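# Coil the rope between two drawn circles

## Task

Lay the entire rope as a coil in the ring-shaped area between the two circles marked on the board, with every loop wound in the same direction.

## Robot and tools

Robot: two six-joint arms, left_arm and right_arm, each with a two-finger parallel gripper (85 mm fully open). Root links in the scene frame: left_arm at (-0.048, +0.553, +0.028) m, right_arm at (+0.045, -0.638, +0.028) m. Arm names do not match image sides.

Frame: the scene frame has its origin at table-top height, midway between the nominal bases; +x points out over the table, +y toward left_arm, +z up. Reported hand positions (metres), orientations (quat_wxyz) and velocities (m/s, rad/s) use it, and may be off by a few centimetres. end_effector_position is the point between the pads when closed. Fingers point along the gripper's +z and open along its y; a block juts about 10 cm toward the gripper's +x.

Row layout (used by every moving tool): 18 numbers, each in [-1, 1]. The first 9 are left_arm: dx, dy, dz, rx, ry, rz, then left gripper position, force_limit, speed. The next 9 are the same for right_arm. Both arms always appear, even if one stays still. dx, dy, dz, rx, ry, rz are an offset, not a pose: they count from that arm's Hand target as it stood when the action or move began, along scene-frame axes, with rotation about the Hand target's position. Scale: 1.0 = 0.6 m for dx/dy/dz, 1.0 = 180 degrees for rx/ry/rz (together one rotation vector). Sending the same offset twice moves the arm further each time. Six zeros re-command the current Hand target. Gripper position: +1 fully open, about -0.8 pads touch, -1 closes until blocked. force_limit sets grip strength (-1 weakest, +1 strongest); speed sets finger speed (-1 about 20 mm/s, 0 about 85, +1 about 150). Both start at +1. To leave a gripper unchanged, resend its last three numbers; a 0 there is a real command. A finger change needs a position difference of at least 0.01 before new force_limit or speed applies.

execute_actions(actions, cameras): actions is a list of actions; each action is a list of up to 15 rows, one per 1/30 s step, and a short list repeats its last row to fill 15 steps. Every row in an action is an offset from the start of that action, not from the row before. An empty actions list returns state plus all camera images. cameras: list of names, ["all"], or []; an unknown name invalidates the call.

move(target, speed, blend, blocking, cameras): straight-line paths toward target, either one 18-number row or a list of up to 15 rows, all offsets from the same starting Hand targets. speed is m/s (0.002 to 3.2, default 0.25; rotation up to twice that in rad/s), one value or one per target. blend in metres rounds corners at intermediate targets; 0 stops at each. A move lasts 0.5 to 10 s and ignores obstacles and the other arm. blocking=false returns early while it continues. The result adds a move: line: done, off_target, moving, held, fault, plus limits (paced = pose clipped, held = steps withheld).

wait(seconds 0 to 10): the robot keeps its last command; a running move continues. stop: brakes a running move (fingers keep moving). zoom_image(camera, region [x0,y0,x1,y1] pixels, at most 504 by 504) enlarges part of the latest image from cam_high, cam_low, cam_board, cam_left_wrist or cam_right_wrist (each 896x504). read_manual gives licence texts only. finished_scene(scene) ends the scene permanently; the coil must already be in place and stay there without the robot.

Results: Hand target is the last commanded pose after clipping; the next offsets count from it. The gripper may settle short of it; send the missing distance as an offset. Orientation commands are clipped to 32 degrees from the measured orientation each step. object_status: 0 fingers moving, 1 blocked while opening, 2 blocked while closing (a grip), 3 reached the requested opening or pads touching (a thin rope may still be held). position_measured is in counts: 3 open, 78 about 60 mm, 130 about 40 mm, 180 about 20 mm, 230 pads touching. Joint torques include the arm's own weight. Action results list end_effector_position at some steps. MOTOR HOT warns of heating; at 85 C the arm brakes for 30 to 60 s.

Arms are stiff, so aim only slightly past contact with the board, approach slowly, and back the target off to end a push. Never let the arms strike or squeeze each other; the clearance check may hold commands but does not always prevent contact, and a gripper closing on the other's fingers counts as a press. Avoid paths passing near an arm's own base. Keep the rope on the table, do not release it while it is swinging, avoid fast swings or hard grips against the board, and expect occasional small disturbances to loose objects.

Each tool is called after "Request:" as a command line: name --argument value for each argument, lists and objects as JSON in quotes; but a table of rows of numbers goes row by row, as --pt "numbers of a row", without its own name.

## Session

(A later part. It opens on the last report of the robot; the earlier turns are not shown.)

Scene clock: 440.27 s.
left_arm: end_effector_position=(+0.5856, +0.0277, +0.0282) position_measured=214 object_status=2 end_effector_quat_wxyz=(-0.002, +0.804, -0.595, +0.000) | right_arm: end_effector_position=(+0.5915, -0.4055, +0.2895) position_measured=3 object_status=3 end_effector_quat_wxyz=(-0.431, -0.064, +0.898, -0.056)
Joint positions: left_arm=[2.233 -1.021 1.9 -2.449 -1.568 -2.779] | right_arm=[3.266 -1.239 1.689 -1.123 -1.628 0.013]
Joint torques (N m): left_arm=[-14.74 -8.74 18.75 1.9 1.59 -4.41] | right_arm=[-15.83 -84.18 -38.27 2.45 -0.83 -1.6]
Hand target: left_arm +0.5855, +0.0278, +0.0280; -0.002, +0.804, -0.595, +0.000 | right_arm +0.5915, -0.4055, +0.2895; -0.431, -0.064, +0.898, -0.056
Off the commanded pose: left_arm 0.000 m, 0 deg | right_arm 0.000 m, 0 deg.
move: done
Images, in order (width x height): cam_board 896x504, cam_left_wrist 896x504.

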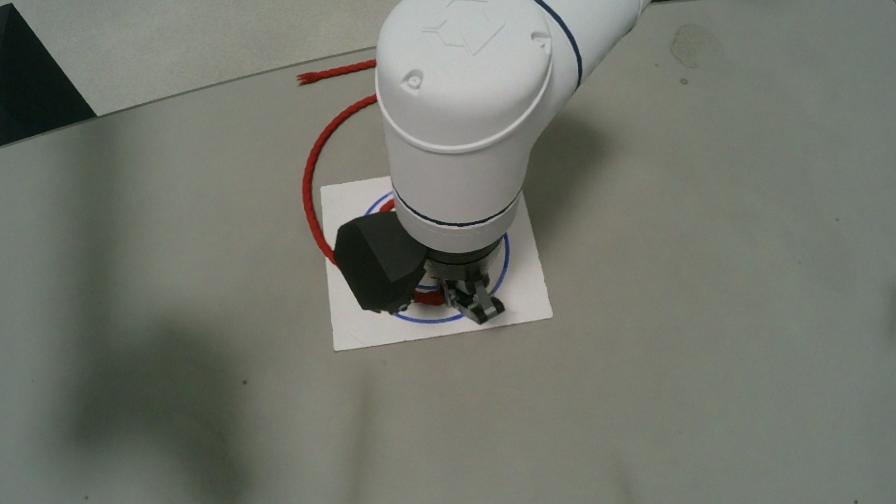

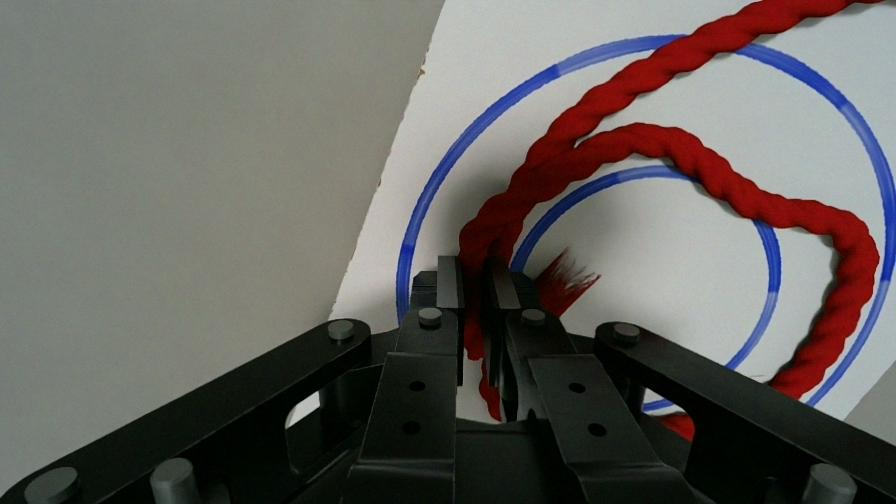

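Request:
move --pt "0.0133 -0.01 0.0417 0 0 -0.04 -1 -0.7 -0.3 0 0 0 0 0 0 1 1 1" --pt "0.0265 -0.0218 0 0 0 -0.078 -1 -0.7 -0.3 0 0 0 0 0 0 1 1 1" --pt "0.0265 -0.0218 0 0 0 -0.078 -0.3 -0.7 -0.3 0 0 0 0 0 0 1 1 1" --pt "0.0265 -0.0218 0.2 0 0 -0.078 -0.2 -0.7 -0.2 0 0 0 0 0 0 1 1 1" --speed '[0.15,0.12,0.1,0.25]' --blend '[0.01,0,0,0]' --cameras '["cam_board","cam_left_wrist"]'

Scene clock: 448.50 s.
left_arm: end_effector_position=(+0.6014, +0.0147, +0.1480) position_measured=154 object_status=3 end_effector_quat_wxyz=(-0.002, +0.725, -0.688, +0.000) | right_arm: end_effector_position=(+0.5915, -0.4055, +0.2895) position_measured=3 object_status=3 end_effector_quat_wxyz=(-0.431, -0.064, +0.898, -0.056)
Joint positions: left_arm=[2.238 -1.138 1.806 -2.239 -1.568 -2.528] | right_arm=[3.266 -1.239 1.689 -1.123 -1.628 0.013]
Joint torques (N m): left_arm=[-13.83 -118.29 -55.77 -1.41 0.39 -2.62] | right_arm=[-15.86 -82.95 -38.8 2.41 -0.72 -1.61]
Hand target: left_arm +0.6014, +0.0147, +0.1480; -0.002, +0.725, -0.688, +0.000 | right_arm +0.5915, -0.4055, +0.2895; -0.431, -0.064, +0.898, -0.056
Off the commanded pose: left_arm 0.000 m, 0 deg | right_arm 0.000 m, 0 deg.
move: done
Images, in order (width x height): cam_board 896x504, cam_left_wrist 896x504.

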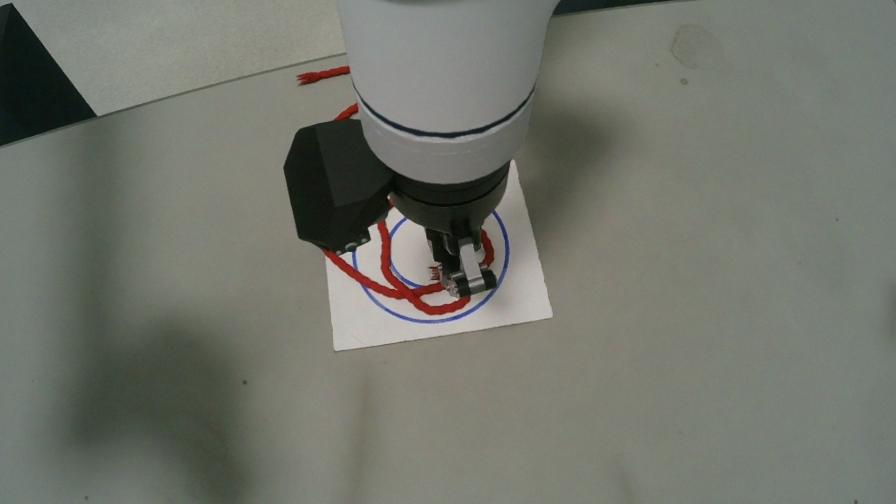

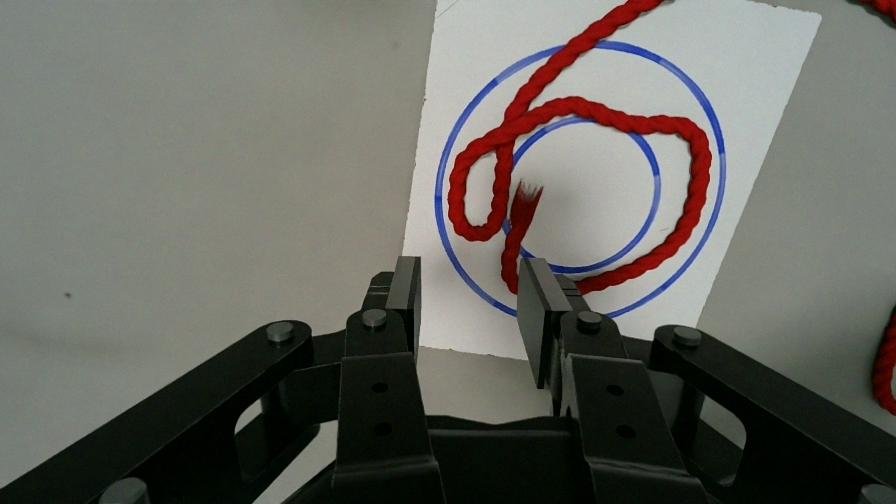

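Request:
move --pt "0.0027 -0.0045 -0.13 0 0 0 -0.41 -0.7 -0.2 0 0 0 0 0 0 1 1 1" --pt "0.0027 -0.0045 -0.2025 0 0 0 -0.41 -0.7 -0.2 0 0 0 0 0 0 1 1 1" --pt "0.0027 -0.0045 -0.2025 0 0 0 -1 -0.7 -0.3 0 0 0 0 0 0 1 1 1" --pt "0.0027 -0.0045 -0.0467 0 0 0 -1 -0.7 -0.3 0 0 0 0 0 0 1 1 1" --pt "0.0143 -0.0912 -0.0633 0 0 -0.5 -1 -0.7 -0.3 0 0 0 0 0 0 1 1 1" --pt "-0.0023 -0.1662 -0.1633 0 0 -1.0 -1 -0.7 -0.3 0 0 0 0 0 0 1 1 1" --pt "-0.0023 -0.1662 -0.195 0 0 -1.0 -1 -0.7 -0.3 0 0 0 0 0 0 1 1 1" --speed '[0.25,0.12,0.1,0.2,0.6,0.6,0.1]' --blend '[0.01,0,0,0.02,0.02,0.01,0]' --cameras '["cam_board","cam_left_wrist"]'

Scene clock: 480.30 s.
left_arm: end_effector_position=(+0.6000, -0.0850, +0.0312) position_measured=214 object_status=2 end_effector_quat_wxyz=(+0.000, +0.688, +0.725, -0.002) | right_arm: end_effector_position=(+0.5915, -0.4055, +0.2895) position_measured=3 object_status=3 end_effector_quat_wxyz=(-0.431, -0.064, +0.898, -0.056)
Joint positions: left_arm=[2.17 -0.925 1.711 -2.356 -1.574 0.545] | right_arm=[3.266 -1.239 1.689 -1.123 -1.628 0.013]
Joint torques (N m): left_arm=[-11.77 -109.88 -28.16 -6.89 -0.48 2.58] | right_arm=[-16.36 -82.42 -38.57 2.42 -0.72 -1.65]
Hand target: left_arm +0.6000, -0.0850, +0.0310; +0.000, +0.688, +0.725, -0.002 | right_arm +0.5915, -0.4055, +0.2895; -0.431, -0.064, +0.898, -0.056
Off the commanded pose: left_arm 0.000 m, 0 deg | right_arm 0.000 m, 0 deg.
move: done; blend cut to 0.0095 m at target 6
Images, in order (width x height): cam_board 896x504, cam_left_wrist 896x504.

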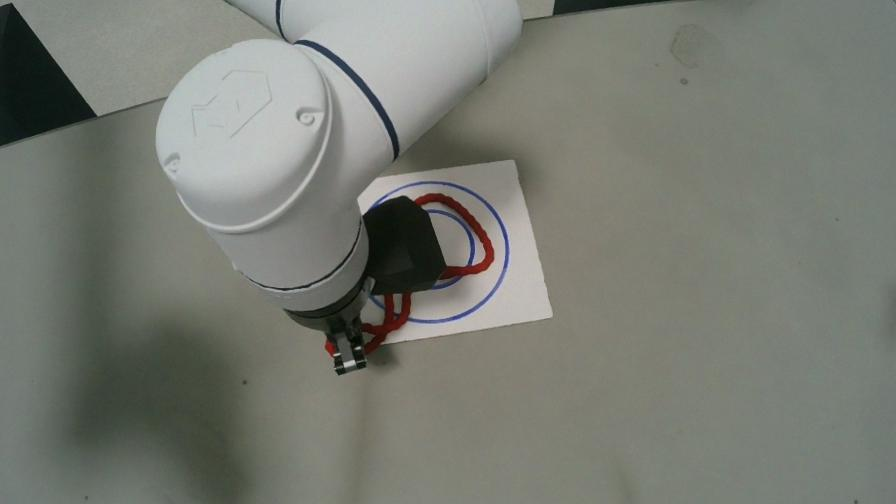

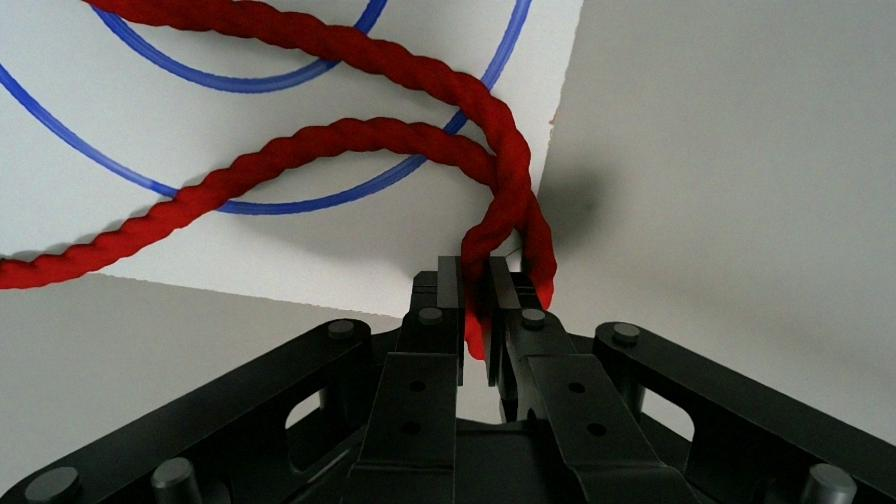

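Request:
move --pt "0 0 0 0 0 0 -0.3 -0.7 -0.3 0 0 0 0 0 0 1 1 1" --pt "0 0 0.1 0 0 0 -0.2 -0.7 -0.3 0 0 0 0 0 0 1 1 1" --pt "-0.09 0.08 0.26 0 0 -0.02 -0.2 -0.7 -0.3 0 0 0 0 0 0 1 1 1" --speed '[0.1,0.2,0.3]' --blend '[0,0.02,0]' --cameras '["cam_board","cam_left_wrist"]'

Scene clock: 501.00 s.
left_arm: end_effector_position=(+0.5461, -0.0371, +0.1869) position_measured=154 object_status=3 end_effector_quat_wxyz=(+0.000, +0.711, +0.703, -0.002) | right_arm: end_effector_position=(+0.5915, -0.4055, +0.2895) position_measured=3 object_status=3 end_effector_quat_wxyz=(-0.431, -0.064, +0.898, -0.056)
Joint positions: left_arm=[2.149 -1.185 1.793 -2.179 -1.574 0.587] | right_arm=[3.266 -1.239 1.689 -1.123 -1.628 0.013]
Joint torques (N m): left_arm=[-13.71 -114.4 -34.02 -1.5 1.45 2.72] | right_arm=[-16.02 -83.93 -38.95 2.42 -0.74 -1.67]
Hand target: left_arm +0.5460, -0.0370, +0.1870; +0.000, +0.711, +0.703, -0.002 | right_arm +0.5915, -0.4055, +0.2895; -0.431, -0.064, +0.898, -0.056
Off the commanded pose: left_arm 0.000 m, 0 deg | right_arm 0.000 m, 0 deg.
move: done; blend cut to 0 m at target 2
Images, in order (width x height): cam_board 896x504, cam_left_wrist 896x504.

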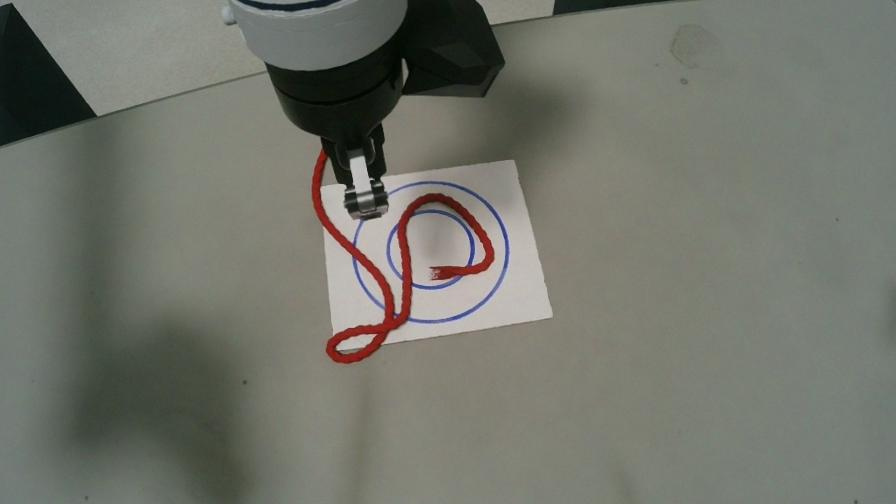

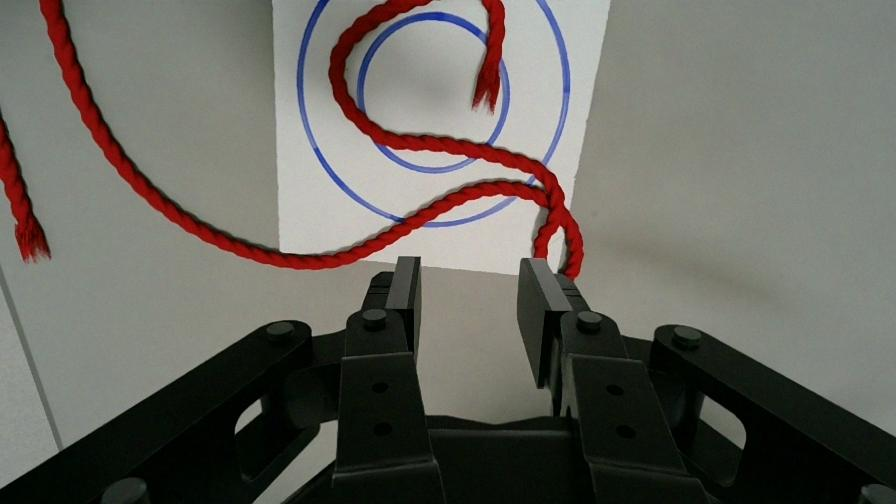

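Request:
move --pt "-0.47 -0.03 -0.145 0 0 0.003 -0.2 -0.7 -0.3 0 0 0 0 0 0 1 1 1" --pt "-0.47 -0.03 -0.2708 0 0 0.003 -0.2 -0.7 -0.3 0 0 0 0 0 0 1 1 1" --pt "-0.47 -0.03 -0.2708 0 0 0.003 -1 -0.7 -0.3 0 0 0 0 0 0 1 1 1" --pt "-0.4667 -0.005 -0.0617 0 0 0.003 -1 -0.7 -0.3 0 0 0 0 0 0 1 1 1" --pt "-0.4433 0.095 0.3883 -0.136 -0.036 0.078 -1 -0.7 -0.3 0 0 0 0 0 0 1 1 1" --speed '[0.3,0.12,0.1,0.15,0.25]' --blend '[0.01,0,0,0.03,0]' --cameras '["cam_board"]'

Scene clock: 515.13 s.
left_arm: end_effector_position=(+0.2800, +0.0200, +0.4199) position_measured=215 object_status=2 end_effector_quat_wxyz=(+0.189, +0.603, +0.767, -0.110) | right_arm: end_effector_position=(+0.5915, -0.4055, +0.2895) position_measured=3 object_status=3 end_effector_quat_wxyz=(-0.431, -0.064, +0.898, -0.056)
Joint positions: left_arm=[1.809 -1.846 2.19 -2.352 -1.511 0.012] | right_arm=[3.266 -1.239 1.689 -1.123 -1.628 0.013]
Joint torques (N m): left_arm=[-12.92 -43.09 -62.96 -1.54 1.64 -3.86] | right_arm=[-16.66 -81.85 -39.2 2.23 -0.9 -1.56]
Hand target: left_arm +0.2800, +0.0200, +0.4200; +0.190, +0.603, +0.767, -0.110 | right_arm +0.5915, -0.4055, +0.2895; -0.431, -0.064, +0.898, -0.056
Off the commanded pose: left_arm 0.000 m, 0 deg | right_arm 0.000 m, 0 deg.
move: done
Images, in order (width x height): cam_board 896x504.

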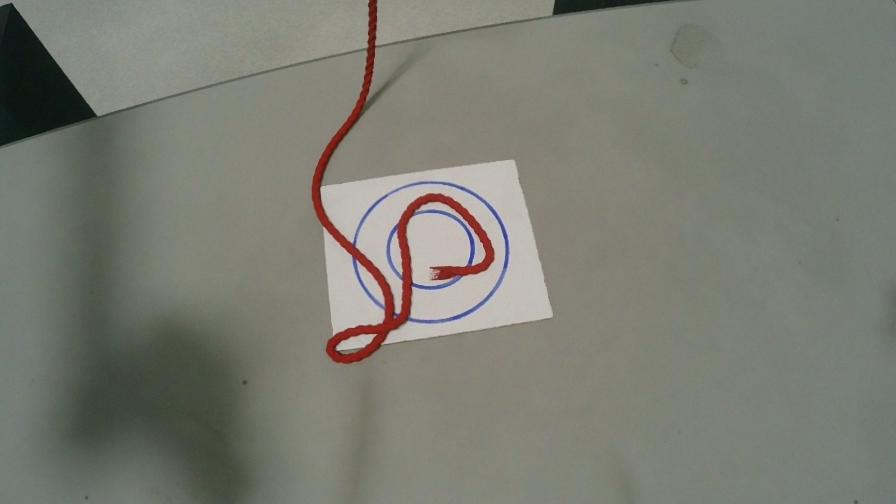

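Request:
move --pt "0.2 -0.0333 0.3833 -0.136 -0.036 0.078 -1 -0.7 -0.3 0 0 0 0 0 0 1 1 1" --pt "0.4333 -0.1583 0.7333 -0.136 -0.036 0.078 -1 -0.7 -0.3 0 0 0 0 0 0 1 1 1" --speed '[0.25,0.2]' --blend '[0.05,0]' --cameras '["cam_board"]'

Scene clock: 519.20 s.
left_arm: end_effector_position=(+0.5400, -0.0749, +0.8600) position_measured=215 object_status=2 end_effector_quat_wxyz=(+0.367, +0.457, +0.782, -0.212) | right_arm: end_effector_position=(+0.5915, -0.4055, +0.2895) position_measured=3 object_status=3 end_effector_quat_wxyz=(-0.431, -0.064, +0.898, -0.056)
Joint positions: left_arm=[2.126 -1.58 1.385 -2.251 -1.599 0.028] | right_arm=[3.266 -1.239 1.689 -1.123 -1.628 0.013]
Joint torques (N m): left_arm=[18.32 -49.1 -66.22 -1.58 -1.06 2.74] | right_arm=[-15.53 -83.49 -39.45 2.17 -0.85 -1.55]
Hand target: left_arm +0.5400, -0.0750, +0.8600; +0.367, +0.457, +0.782, -0.212 | right_arm +0.5915, -0.4055, +0.2895; -0.431, -0.064, +0.898, -0.056
Off the commanded pose: left_arm 0.000 m, 0 deg | right_arm 0.000 m, 0 deg.
move: done
Images, in order (width x height): cam_board 896x504.

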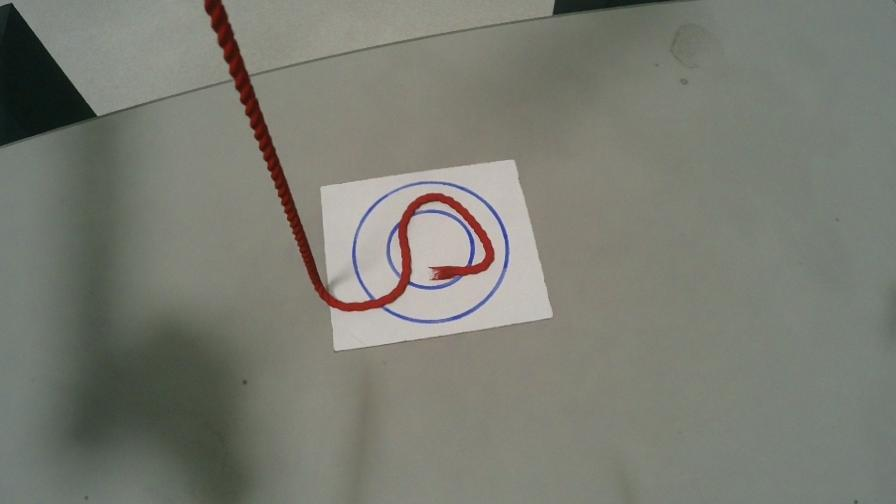

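Request:
move --pt "0.0785 0.049 -0.1167 0 0 0 -1 -0.7 -0.3 0 0 0 0 0 0 1 1 1" --pt "0.1208 0.1433 -0.2533 0 0 0 -1 -0.7 -0.3 0 0 0 0 0 0 1 1 1" --pt "0.0888 0.2388 -0.3967 0.0481 0.0278 0 -1 -0.7 -0.3 0 0 0 0 0 0 1 1 1" --pt "-0.0087 0.281 -0.5483 0.0962 0.0556 0 -1 -0.7 -0.3 0 0 0 0 0 0 1 1 1" --pt "-0.1168 0.2363 -0.7067 0.1443 0.0833 0 -1 -0.7 -0.3 0 0 0 0 0 0 1 1 1" --speed 0.11 --blend '[0.025,0.025,0.025,0.025,0]' --cameras '["cam_board"]'

Scene clock: 530.13 s.
left_arm: end_effector_position=(+0.4700, +0.0669, +0.4361) position_measured=215 object_status=2 end_effector_quat_wxyz=(+0.151, +0.496, +0.850, -0.089) | right_arm: end_effector_position=(+0.5915, -0.4055, +0.2895) position_measured=3 object_status=3 end_effector_quat_wxyz=(-0.431, -0.064, +0.898, -0.056)
Joint positions: left_arm=[2.146 -1.669 1.984 -2.239 -1.593 0.056] | right_arm=[3.266 -1.239 1.689 -1.123 -1.628 0.013]
Joint torques (N m): left_arm=[-9.94 -38.91 -41.63 -1.62 2.5 -4.64] | right_arm=[-16.44 -82.58 -39.98 2.35 -0.8 -1.49]
Hand target: left_arm +0.4699, +0.0668, +0.4360; +0.151, +0.496, +0.850, -0.089 | right_arm +0.5915, -0.4055, +0.2895; -0.431, -0.064, +0.898, -0.056
Off the commanded pose: left_arm 0.000 m, 0 deg | right_arm 0.000 m, 0 deg.
move: done
Images, in order (width x height): cam_board 896x504.

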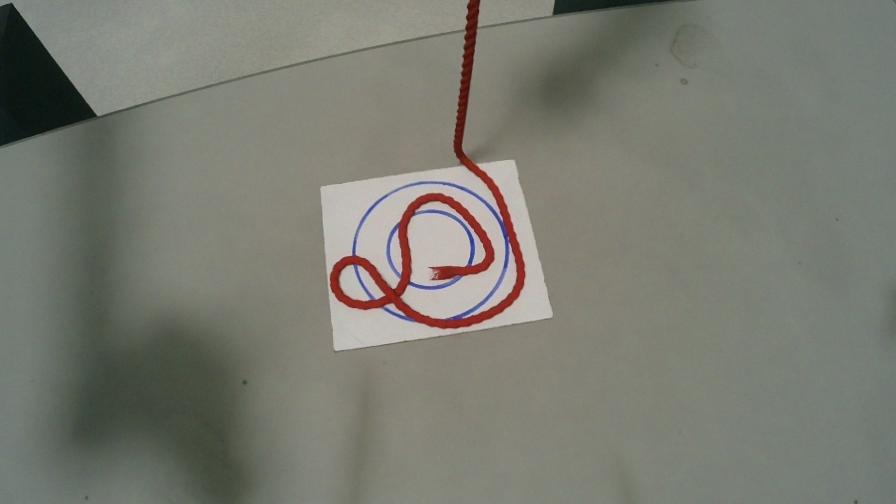

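Request:
move --pt "-0.0507 -0.119 -0.1683 0.0481 0.0278 0 -1 -0.7 -0.3 0 0 0 0 0 0 1 1 1" --pt "0.0057 -0.2497 -0.335 0.0962 0.0556 0 -1 -0.7 -0.3 0 0 0 0 0 0 1 1 1" --pt "0.1443 -0.2847 -0.4933 0.0794 0.0794 0.1649 -1 -0.7 -0.3 0 0 0 0 0 0 1 1 1" --pt "0.2818 -0.2063 -0.6267 0.05 0.1072 0.3848 -1 -0.7 -0.3 0 0 0 0 0 0 1 1 1" --pt "0.2735 -0.1557 -0.68 0 0.1341 0.6587 -1 -0.7 -0.3 0 0 0 0 0 0 1 1 1" --speed '[0.11,0.12,0.3,0.3,0.3]' --blend '[0.025,0.025,0.02,0.015,0]' --cameras '["cam_board","cam_left_wrist"]'

Scene clock: 544.37 s.
left_arm: end_effector_position=(+0.6340, -0.0266, +0.0280) position_measured=215 object_status=2 end_effector_quat_wxyz=(+0.003, -0.496, +0.868, -0.001) | right_arm: end_effector_position=(+0.5915, -0.4055, +0.2895) position_measured=3 object_status=3 end_effector_quat_wxyz=(-0.431, -0.064, +0.898, -0.056)
Joint positions: left_arm=[2.238 -0.939 1.746 -2.381 -1.566 -1.944] | right_arm=[3.266 -1.239 1.689 -1.123 -1.628 0.013]
Joint torques (N m): left_arm=[14.17 -106.91 -27.99 -6.9 1.6 -4.37] | right_arm=[-16.38 -81.64 -39.05 2.05 -0.92 -1.36]
Hand target: left_arm +0.6340, -0.0266, +0.0280; +0.003, -0.496, +0.868, -0.001 | right_arm +0.5915, -0.4055, +0.2895; -0.431, -0.064, +0.898, -0.056
Off the commanded pose: left_arm 0.000 m, 0 deg | right_arm 0.000 m, 0 deg.
move: done
Images, in order (width x height): cam_board 896x504, cam_left_wrist 896x504.

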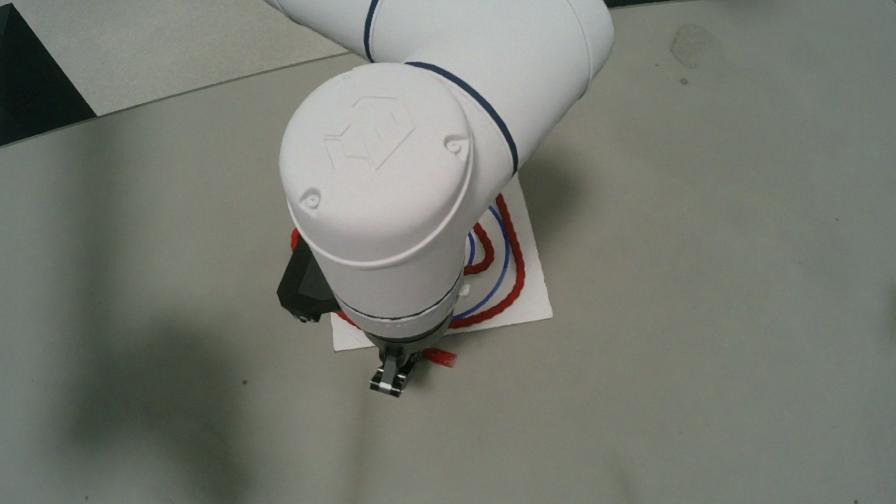

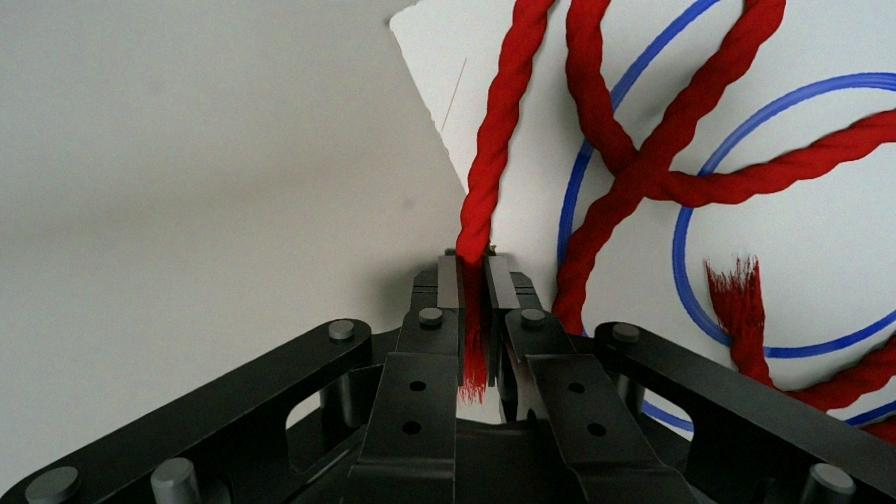

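Request:
move --pt "0 0 0 0 0 0 -0.2 -0.7 -0.3 0 0 0 0 0 0 1 1 1" --pt "0 0 0.12 0 0 0 -0.2 -0.7 -0.3 0 0 0 0 0 0 1 1 1" --pt "-0.1733 0.1443 0.5533 0 0 -0.8333 -0.2 -0.7 -0.3 0 0 0 0 0 0 1 1 1" --speed '[0.1,0.2,0.6]' --blend '[0,0.02,0]' --cameras '["cam_board","cam_left_wrist"]'

Request:
zoom_image --camera "cam_left_wrist" --region '[240, 20, 700, 360]'

Scene clock: 551.10 s.
left_arm: end_effector_position=(+0.5300, +0.0599, +0.3599) position_measured=154 object_status=3 end_effector_quat_wxyz=(+0.000, +0.710, +0.704, -0.003) | right_arm: end_effector_position=(+0.5915, -0.4055, +0.2895) position_measured=3 object_status=3 end_effector_quat_wxyz=(-0.431, -0.064, +0.898, -0.056)
Joint positions: left_arm=[2.204 -1.435 1.779 -1.916 -1.577 0.64] | right_arm=[3.266 -1.239 1.689 -1.123 -1.628 0.013]
Joint torques (N m): left_arm=[-0.08 -91.2 -63.17 -1.58 -0.33 2.53] | right_arm=[-16.38 -81.57 -39.3 1.98 -0.9 -1.65]
Hand target: left_arm +0.5301, +0.0600, +0.3600; +0.000, +0.710, +0.704, -0.003 | right_arm +0.5915, -0.4055, +0.2895; -0.431, -0.064, +0.898, -0.056
Off the commanded pose: left_arm 0.000 m, 0 deg | right_arm 0.000 m, 0 deg.
move: done
Images, in order (width x height): cam_board 896x504, cam_left_wrist 896x504.

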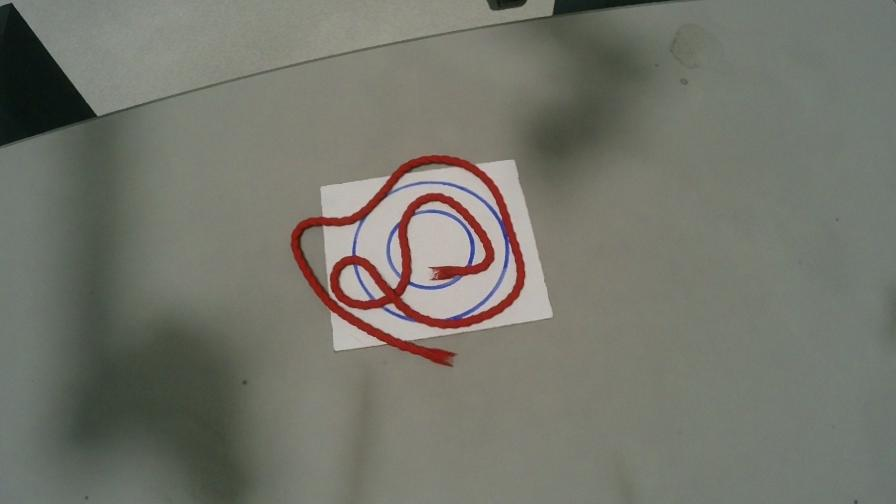

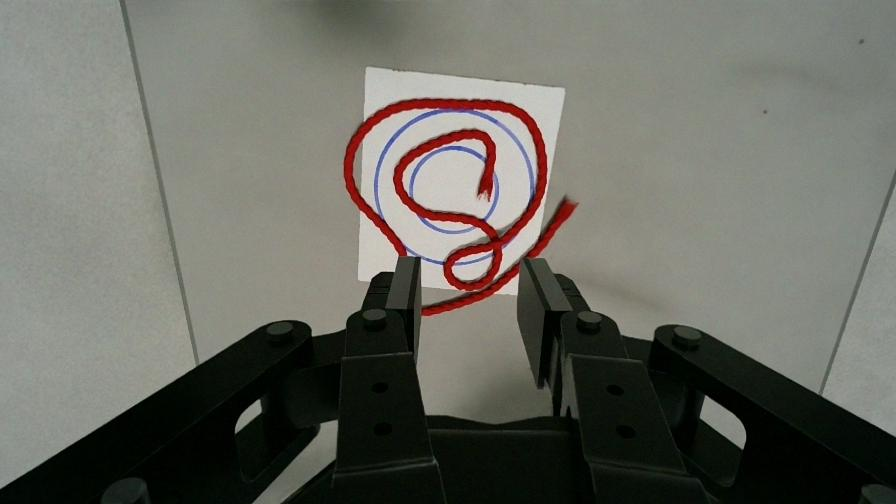

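Scaled by 1.096 from the camera's 896x504 image, which has a finer 1280x720 frame.

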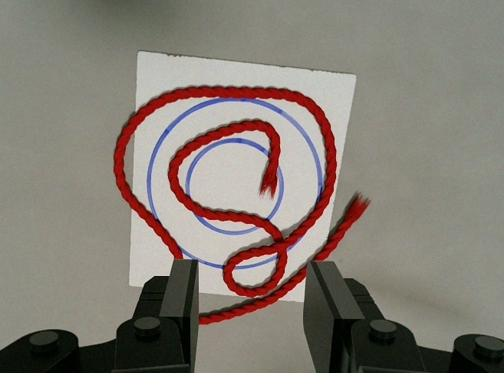

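Request:
move --pt "0.0518 -0.0483 -0.4833 0 0 -0.047 -0.2 -0.7 -0.3 0 0 0 0 0 0 1 1 1" --pt "0.0518 -0.0483 -0.5558 0 0 -0.047 -0.2 -0.7 -0.3 0 0 0 0 0 0 1 1 1" --pt "0.0518 -0.0483 -0.5558 0 0 -0.047 -1 -0.7 -0.3 0 0 0 0 0 0 1 1 1" --pt "0.0665 -0.0333 -0.5333 0 0 0.08 -1 -0.7 -0.3 0 0 0 0 0 0 1 1 1" --pt "0.078 -0.0198 -0.5542 0 0 0.214 -1 -0.7 -0.3 0 0 0 0 0 0 1 1 1" --pt "0.078 -0.0198 -0.5542 0 0 0.214 -0.3 -0.7 -0.3 0 0 0 0 0 0 1 1 1" --pt "0.078 -0.0198 -0.4 0 0 0.214 -0.2 -0.7 -0.3 0 0 0 0 0 0 1 1 1" --speed '[0.35,0.15,0.1,0.2,0.2,0.1,0.25]' --blend '[0.01,0,0,0.01,0,0,0]' --cameras '["cam_board","cam_left_wrist"]'

Scene clock: 581.77 s.
left_arm: end_effector_position=(+0.5769, +0.0481, +0.1200) position_measured=154 object_status=3 end_effector_quat_wxyz=(+0.001, +0.438, +0.899, -0.003) | right_arm: end_effector_position=(+0.5915, -0.4055, +0.2895) position_measured=3 object_status=3 end_effector_quat_wxyz=(-0.431, -0.064, +0.898, -0.056)
Joint positions: left_arm=[2.243 -1.16 1.907 -2.321 -1.575 0.007] | right_arm=[3.266 -1.239 1.689 -1.123 -1.628 0.013]
Joint torques (N m): left_arm=[-12.84 -112.53 -51.07 -1.62 -0.07 -4.32] | right_arm=[-15.81 -81.42 -39.81 1.98 -0.94 -1.47]
Hand target: left_arm +0.5769, +0.0481, +0.1200; +0.001, +0.438, +0.899, -0.003 | right_arm +0.5915, -0.4055, +0.2895; -0.431, -0.064, +0.898, -0.056
Off the commanded pose: left_arm 0.000 m, 0 deg | right_arm 0.000 m, 0 deg.
move: done
Images, in order (width x height): cam_board 896x504, cam_left_wrist 896x504.

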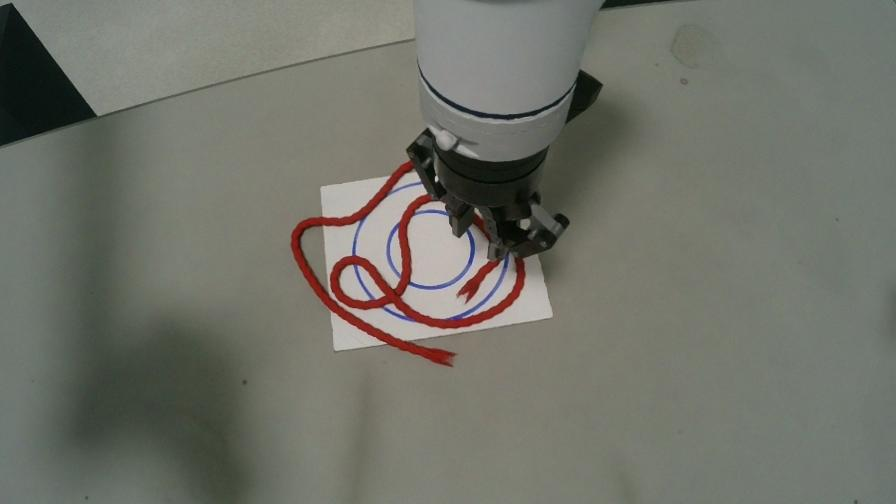

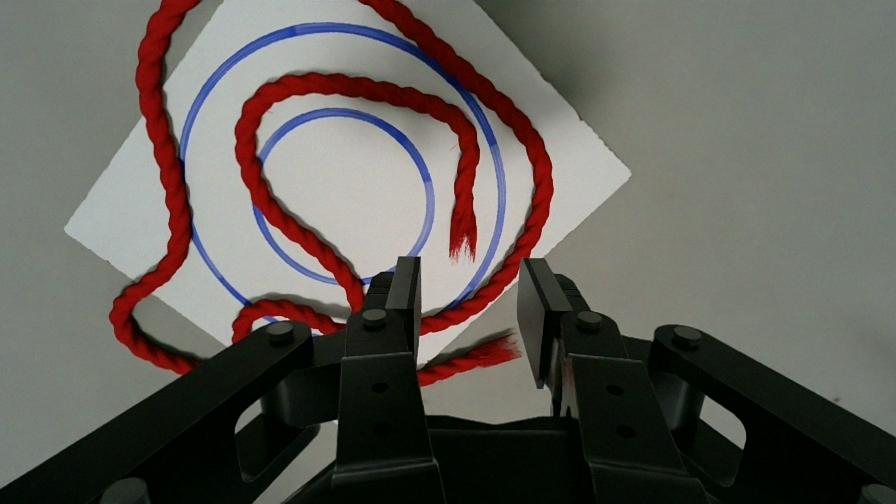

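Request:
move --pt "0.0952 -0.1245 -0.05 0 0 0.622 -0.2 -0.7 -0.3 0 0 0 0 0 0 1 1 1" --pt "0.0952 -0.1245 -0.1592 0 0 0.622 -0.2 -0.7 -0.3 0 0 0 0 0 0 1 1 1" --pt "0.0952 -0.1245 -0.1592 0 0 0.622 -1 -0.7 -0.3 0 0 0 0 0 0 1 1 1" --pt "0.0802 -0.1385 0.05 0 0 0.622 -1 -0.7 -0.3 0 0 0 0 0 0 1 1 1" --pt "0.0052 -0.1635 0.5 -0.0504 -0.1033 0.2858 -1 -0.7 -0.3 0 0 0 0 0 0 1 1 1" --speed '[0.6,0.15,0.1,0.15,0.25]' --blend '[0.01,0,0,0.03,0]' --cameras '["cam_board"]'

Scene clock: 594.83 s.
left_arm: end_effector_position=(+0.5800, -0.0500, +0.4199) position_measured=214 object_status=2 end_effector_quat_wxyz=(+0.175, +0.000, +0.984, -0.002) | right_arm: end_effector_position=(+0.5915, -0.4055, +0.2895) position_measured=3 object_status=3 end_effector_quat_wxyz=(-0.431, -0.064, +0.898, -0.056)
Joint positions: left_arm=[2.074 -1.374 1.667 -2.043 -1.265 -1.041] | right_arm=[3.266 -1.239 1.689 -1.123 -1.628 0.013]
Joint torques (N m): left_arm=[-12.84 -99.7 -64.27 -5.38 2.52 2.84] | right_arm=[-15.45 -81.25 -39.91 1.97 -0.8 -1.43]
Hand target: left_arm +0.5800, -0.0500, +0.4200; +0.175, +0.000, +0.984, -0.002 | right_arm +0.5915, -0.4055, +0.2895; -0.431, -0.064, +0.898, -0.056
Off the commanded pose: left_arm 0.000 m, 0 deg | right_arm 0.000 m, 0 deg.
move: done
Images, in order (width x height): cam_board 896x504.

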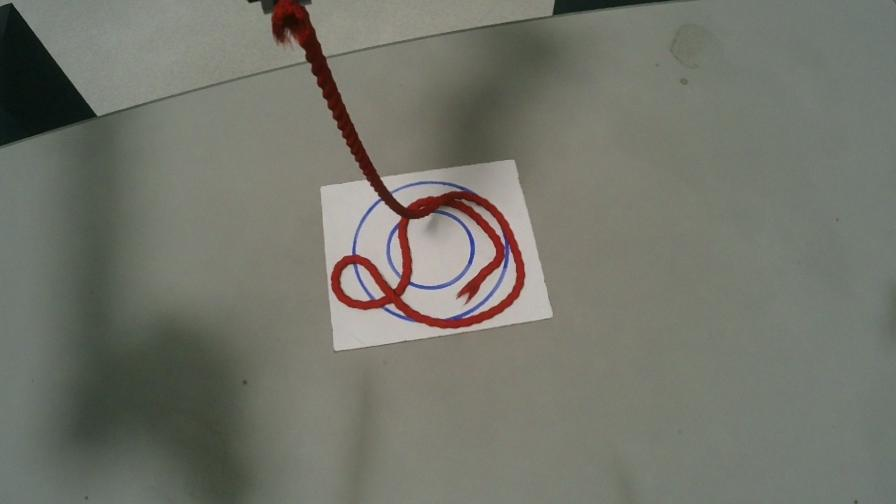

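Request:
move --pt "0.0333 0.1167 0.3833 -0.029 -0.05 -0.108 -1 -0.7 -0.3 0 0 0 0 0 0 1 1 1" --pt "0 0 0.6667 -0.058 -0.1 -0.217 -1 -0.7 -0.3 0 0 0 0 0 0 1 1 1" --pt "-0.1733 0.0933 0.9167 -0.0872 -0.151 -0.3254 -1 -0.7 -0.3 0 0 0 0 0 0 1 1 1" --speed '[0.2,0.2,0.15]' --blend '[0.04,0.04,0]' --cameras '["cam_board"]'

Request:
zoom_image --camera "cam_board" --region '[300, 60, 580, 360]'

Scene clock: 601.03 s.
left_arm: end_effector_position=(+0.4761, +0.0059, +0.9698) position_measured=214 object_status=2 end_effector_quat_wxyz=(+0.366, +0.454, +0.784, -0.214) | right_arm: end_effector_position=(+0.5915, -0.4055, +0.2895) position_measured=3 object_status=3 end_effector_quat_wxyz=(-0.431, -0.064, +0.898, -0.056)
Joint positions: left_arm=[2.104 -1.695 1.289 -2.041 -1.581 0.005] | right_arm=[3.266 -1.239 1.689 -1.123 -1.628 0.013]
Joint torques (N m): left_arm=[-13.66 -61.42 -62.61 -1.7 -1.13 2.63] | right_arm=[-16.56 -81.04 -39.91 1.89 -0.76 -1.45]
Hand target: left_arm +0.4760, +0.0060, +0.9700; +0.366, +0.454, +0.784, -0.214 | right_arm +0.5915, -0.4055, +0.2895; -0.431, -0.064, +0.898, -0.056
Off the commanded pose: left_arm 0.000 m, 0 deg | right_arm 0.000 m, 0 deg.
move: done
Images, in order (width x height): cam_board 896x504.

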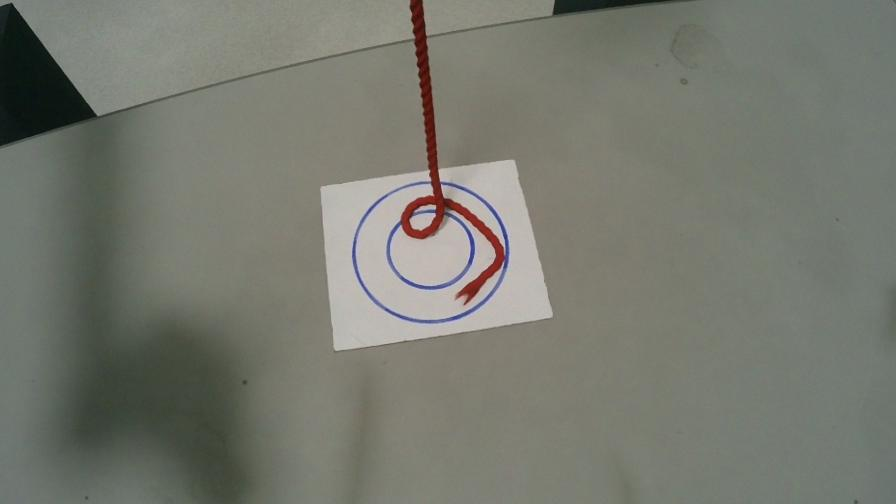

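Scaled by 1.680 from the camera's 896x504 image, which has a finer 1280x720 frame.

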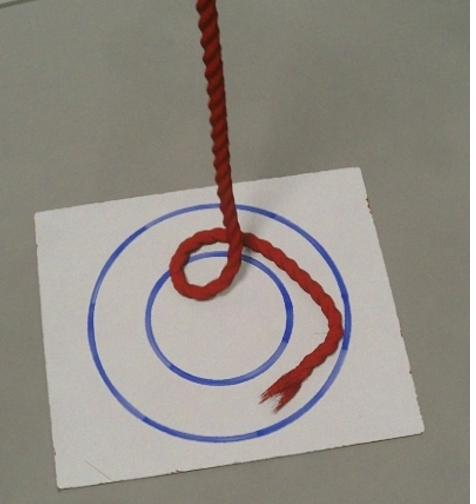

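Request:
move --pt "0.0125 0.0567 0.125 0 0 0 -1 -0.7 -0.3 0 0 0 0 0 0 1 1 1" --speed 0.1 --cameras '["cam_board"]'

Request:
zoom_image --camera "cam_board" --region '[300, 60, 580, 360]'

Scene clock: 606.53 s.
left_arm: end_effector_position=(+0.4835, +0.0400, +1.0449) position_measured=214 object_status=2 end_effector_quat_wxyz=(+0.366, +0.454, +0.784, -0.214) | right_arm: end_effector_position=(+0.5915, -0.4055, +0.2895) position_measured=3 object_status=3 end_effector_quat_wxyz=(-0.431, -0.064, +0.898, -0.056)
Joint positions: left_arm=[2.151 -1.661 1.111 -1.896 -1.618 0.035] | right_arm=[3.266 -1.239 1.689 -1.123 -1.628 0.013]
Joint torques (N m): left_arm=[17.39 -31.98 -58.97 -1.63 -1.51 2.74] | right_arm=[-15.61 -80.28 -40.02 1.64 -0.82 -1.23]
Hand target: left_arm +0.4835, +0.0400, +1.0450; +0.366, +0.454, +0.784, -0.214 | right_arm +0.5915, -0.4055, +0.2895; -0.431, -0.064, +0.898, -0.056
Off the commanded pose: left_arm 0.000 m, 0 deg | right_arm 0.000 m, 0 deg.
move: done
Images, in order (width x height): cam_board 896x504.

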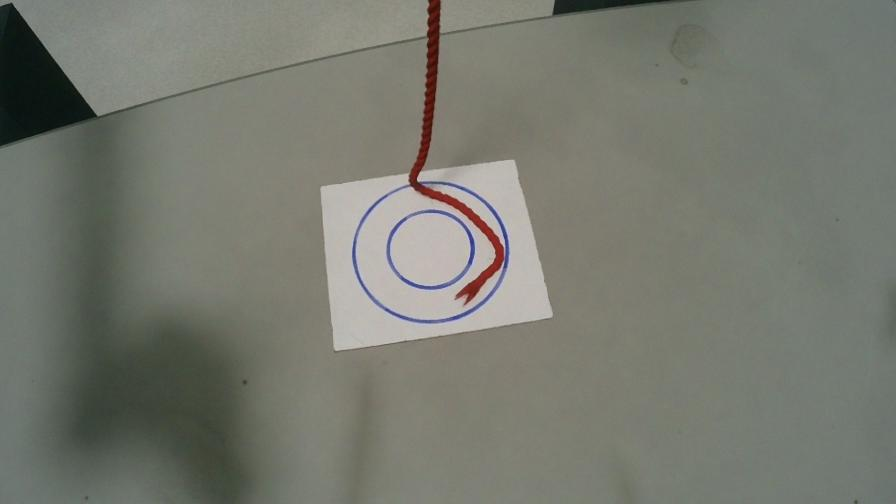

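Scaled by 1.680 from the camera's 896x504 image, which has a finer 1280x720 frame.

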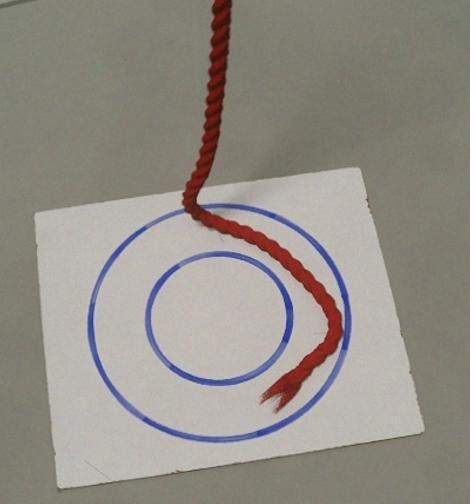

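Request:
move --pt "-0.0087 -0.0637 -0.075 0 0 0 -1 -0.7 -0.3 0 0 0 0 0 0 1 1 1" --pt "0.0258 -0.1235 -0.1583 0 0 0 -1 -0.7 -0.3 0 0 0 0 0 0 1 1 1" --pt "0.0943 -0.1387 -0.2417 0 0 0 -1 -0.7 -0.3 0 0 0 0 0 0 1 1 1" --speed 0.08 --blend '[0.018,0.018,0]' --cameras '["cam_board"]'

Request:
zoom_image --camera "cam_board" --region '[300, 60, 580, 360]'

Scene clock: 613.07 s.
left_arm: end_effector_position=(+0.5400, -0.0432, +0.9001) position_measured=214 object_status=2 end_effector_quat_wxyz=(+0.366, +0.454, +0.784, -0.214) | right_arm: end_effector_position=(+0.5915, -0.4055, +0.2895) position_measured=3 object_status=3 end_effector_quat_wxyz=(-0.431, -0.064, +0.898, -0.056)
Joint positions: left_arm=[2.154 -1.6 1.332 -2.178 -1.62 0.037] | right_arm=[3.266 -1.239 1.689 -1.123 -1.628 0.013]
Joint torques (N m): left_arm=[16.84 -47.17 -42.63 -7.32 -1.13 2.61] | right_arm=[-16.81 -81.51 -39.97 1.79 -0.88 -1.46]
Hand target: left_arm +0.5401, -0.0432, +0.9000; +0.366, +0.454, +0.784, -0.214 | right_arm +0.5915, -0.4055, +0.2895; -0.431, -0.064, +0.898, -0.056
Off the commanded pose: left_arm 0.000 m, 0 deg | right_arm 0.000 m, 0 deg.
move: done
Images, in order (width x height): cam_board 896x504.

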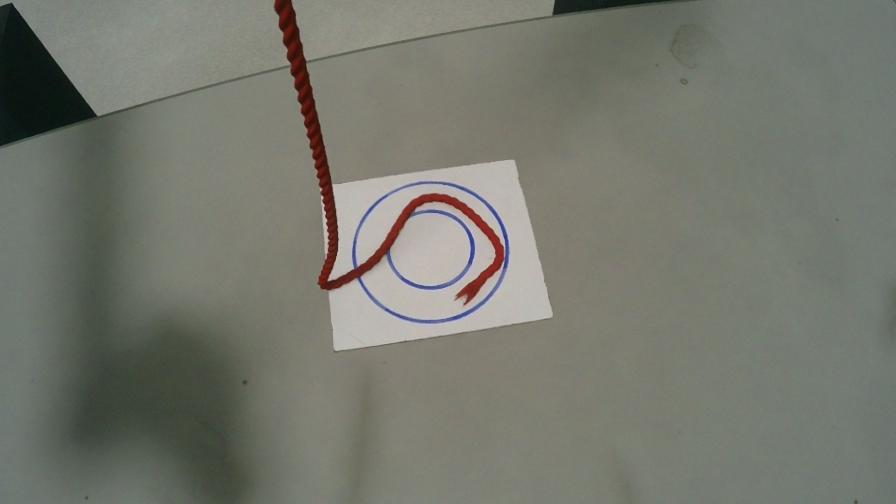

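Scaled by 1.680 from the camera's 896x504 image, which has a finer 1280x720 frame.

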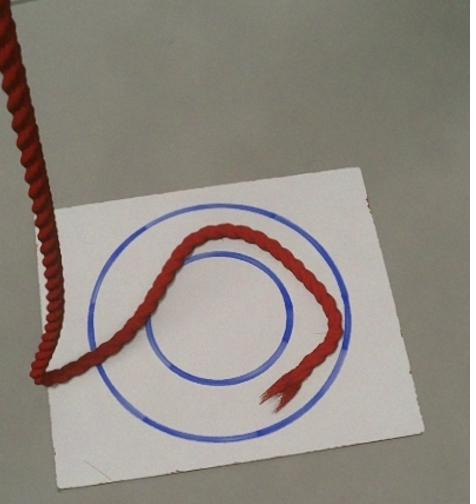

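Request:
move --pt "0.0783 -0.004 -0.1 0 0 0 -1 -0.7 -0.3 0 0 0 0 0 0 1 1 1" --pt "0.1257 0.0903 -0.2417 0 0 0 -1 -0.7 -0.3 0 0 0 0 0 0 1 1 1" --pt "0.091 0.1882 -0.38 0.0481 0.0278 0 -1 -0.7 -0.3 0 0 0 0 0 0 1 1 1" --pt "-0.0088 0.228 -0.52 0.0962 0.0556 0 -1 -0.7 -0.3 0 0 0 0 0 0 1 1 1" --pt "-0.117 0.1833 -0.6683 0.1443 0.0833 0 -1 -0.7 -0.3 0 0 0 0 0 0 1 1 1" --speed 0.11 --blend '[0.025,0.025,0.025,0.025,0]' --cameras '["cam_board"]'

Scene clock: 628.53 s.
left_arm: end_effector_position=(+0.4700, +0.0668, +0.4991) position_measured=214 object_status=2 end_effector_quat_wxyz=(+0.151, +0.493, +0.852, -0.090) | right_arm: end_effector_position=(+0.5915, -0.4055, +0.2895) position_measured=3 object_status=3 end_effector_quat_wxyz=(-0.431, -0.064, +0.898, -0.056)
Joint positions: left_arm=[2.146 -1.697 1.895 -2.121 -1.593 0.047] | right_arm=[3.266 -1.239 1.689 -1.123 -1.628 0.013]
Joint torques (N m): left_arm=[-11.23 -33.83 -43.42 -1.53 1.59 -4.42] | right_arm=[-14.94 -80.02 -40.72 1.52 -0.83 -1.4]
Hand target: left_arm +0.4699, +0.0667, +0.4990; +0.151, +0.493, +0.852, -0.090 | right_arm +0.5915, -0.4055, +0.2895; -0.431, -0.064, +0.898, -0.056
Off the commanded pose: left_arm 0.000 m, 0 deg | right_arm 0.000 m, 0 deg.
move: done
Images, in order (width x height): cam_board 896x504.

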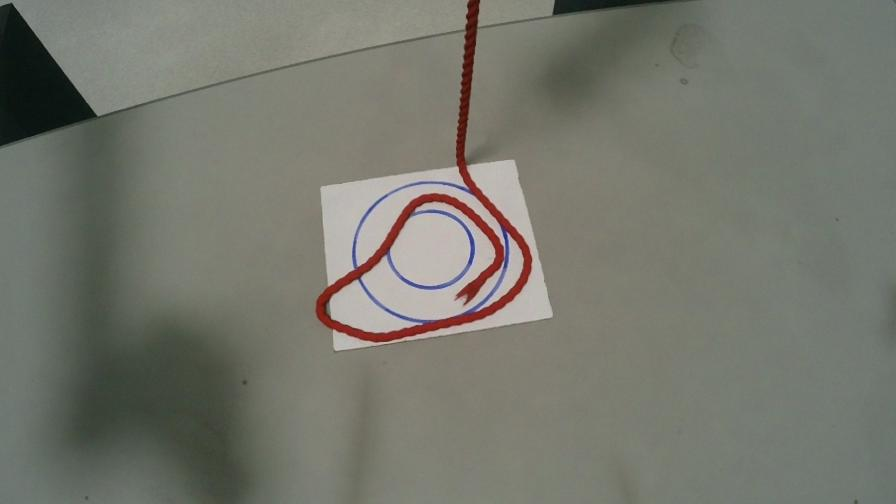

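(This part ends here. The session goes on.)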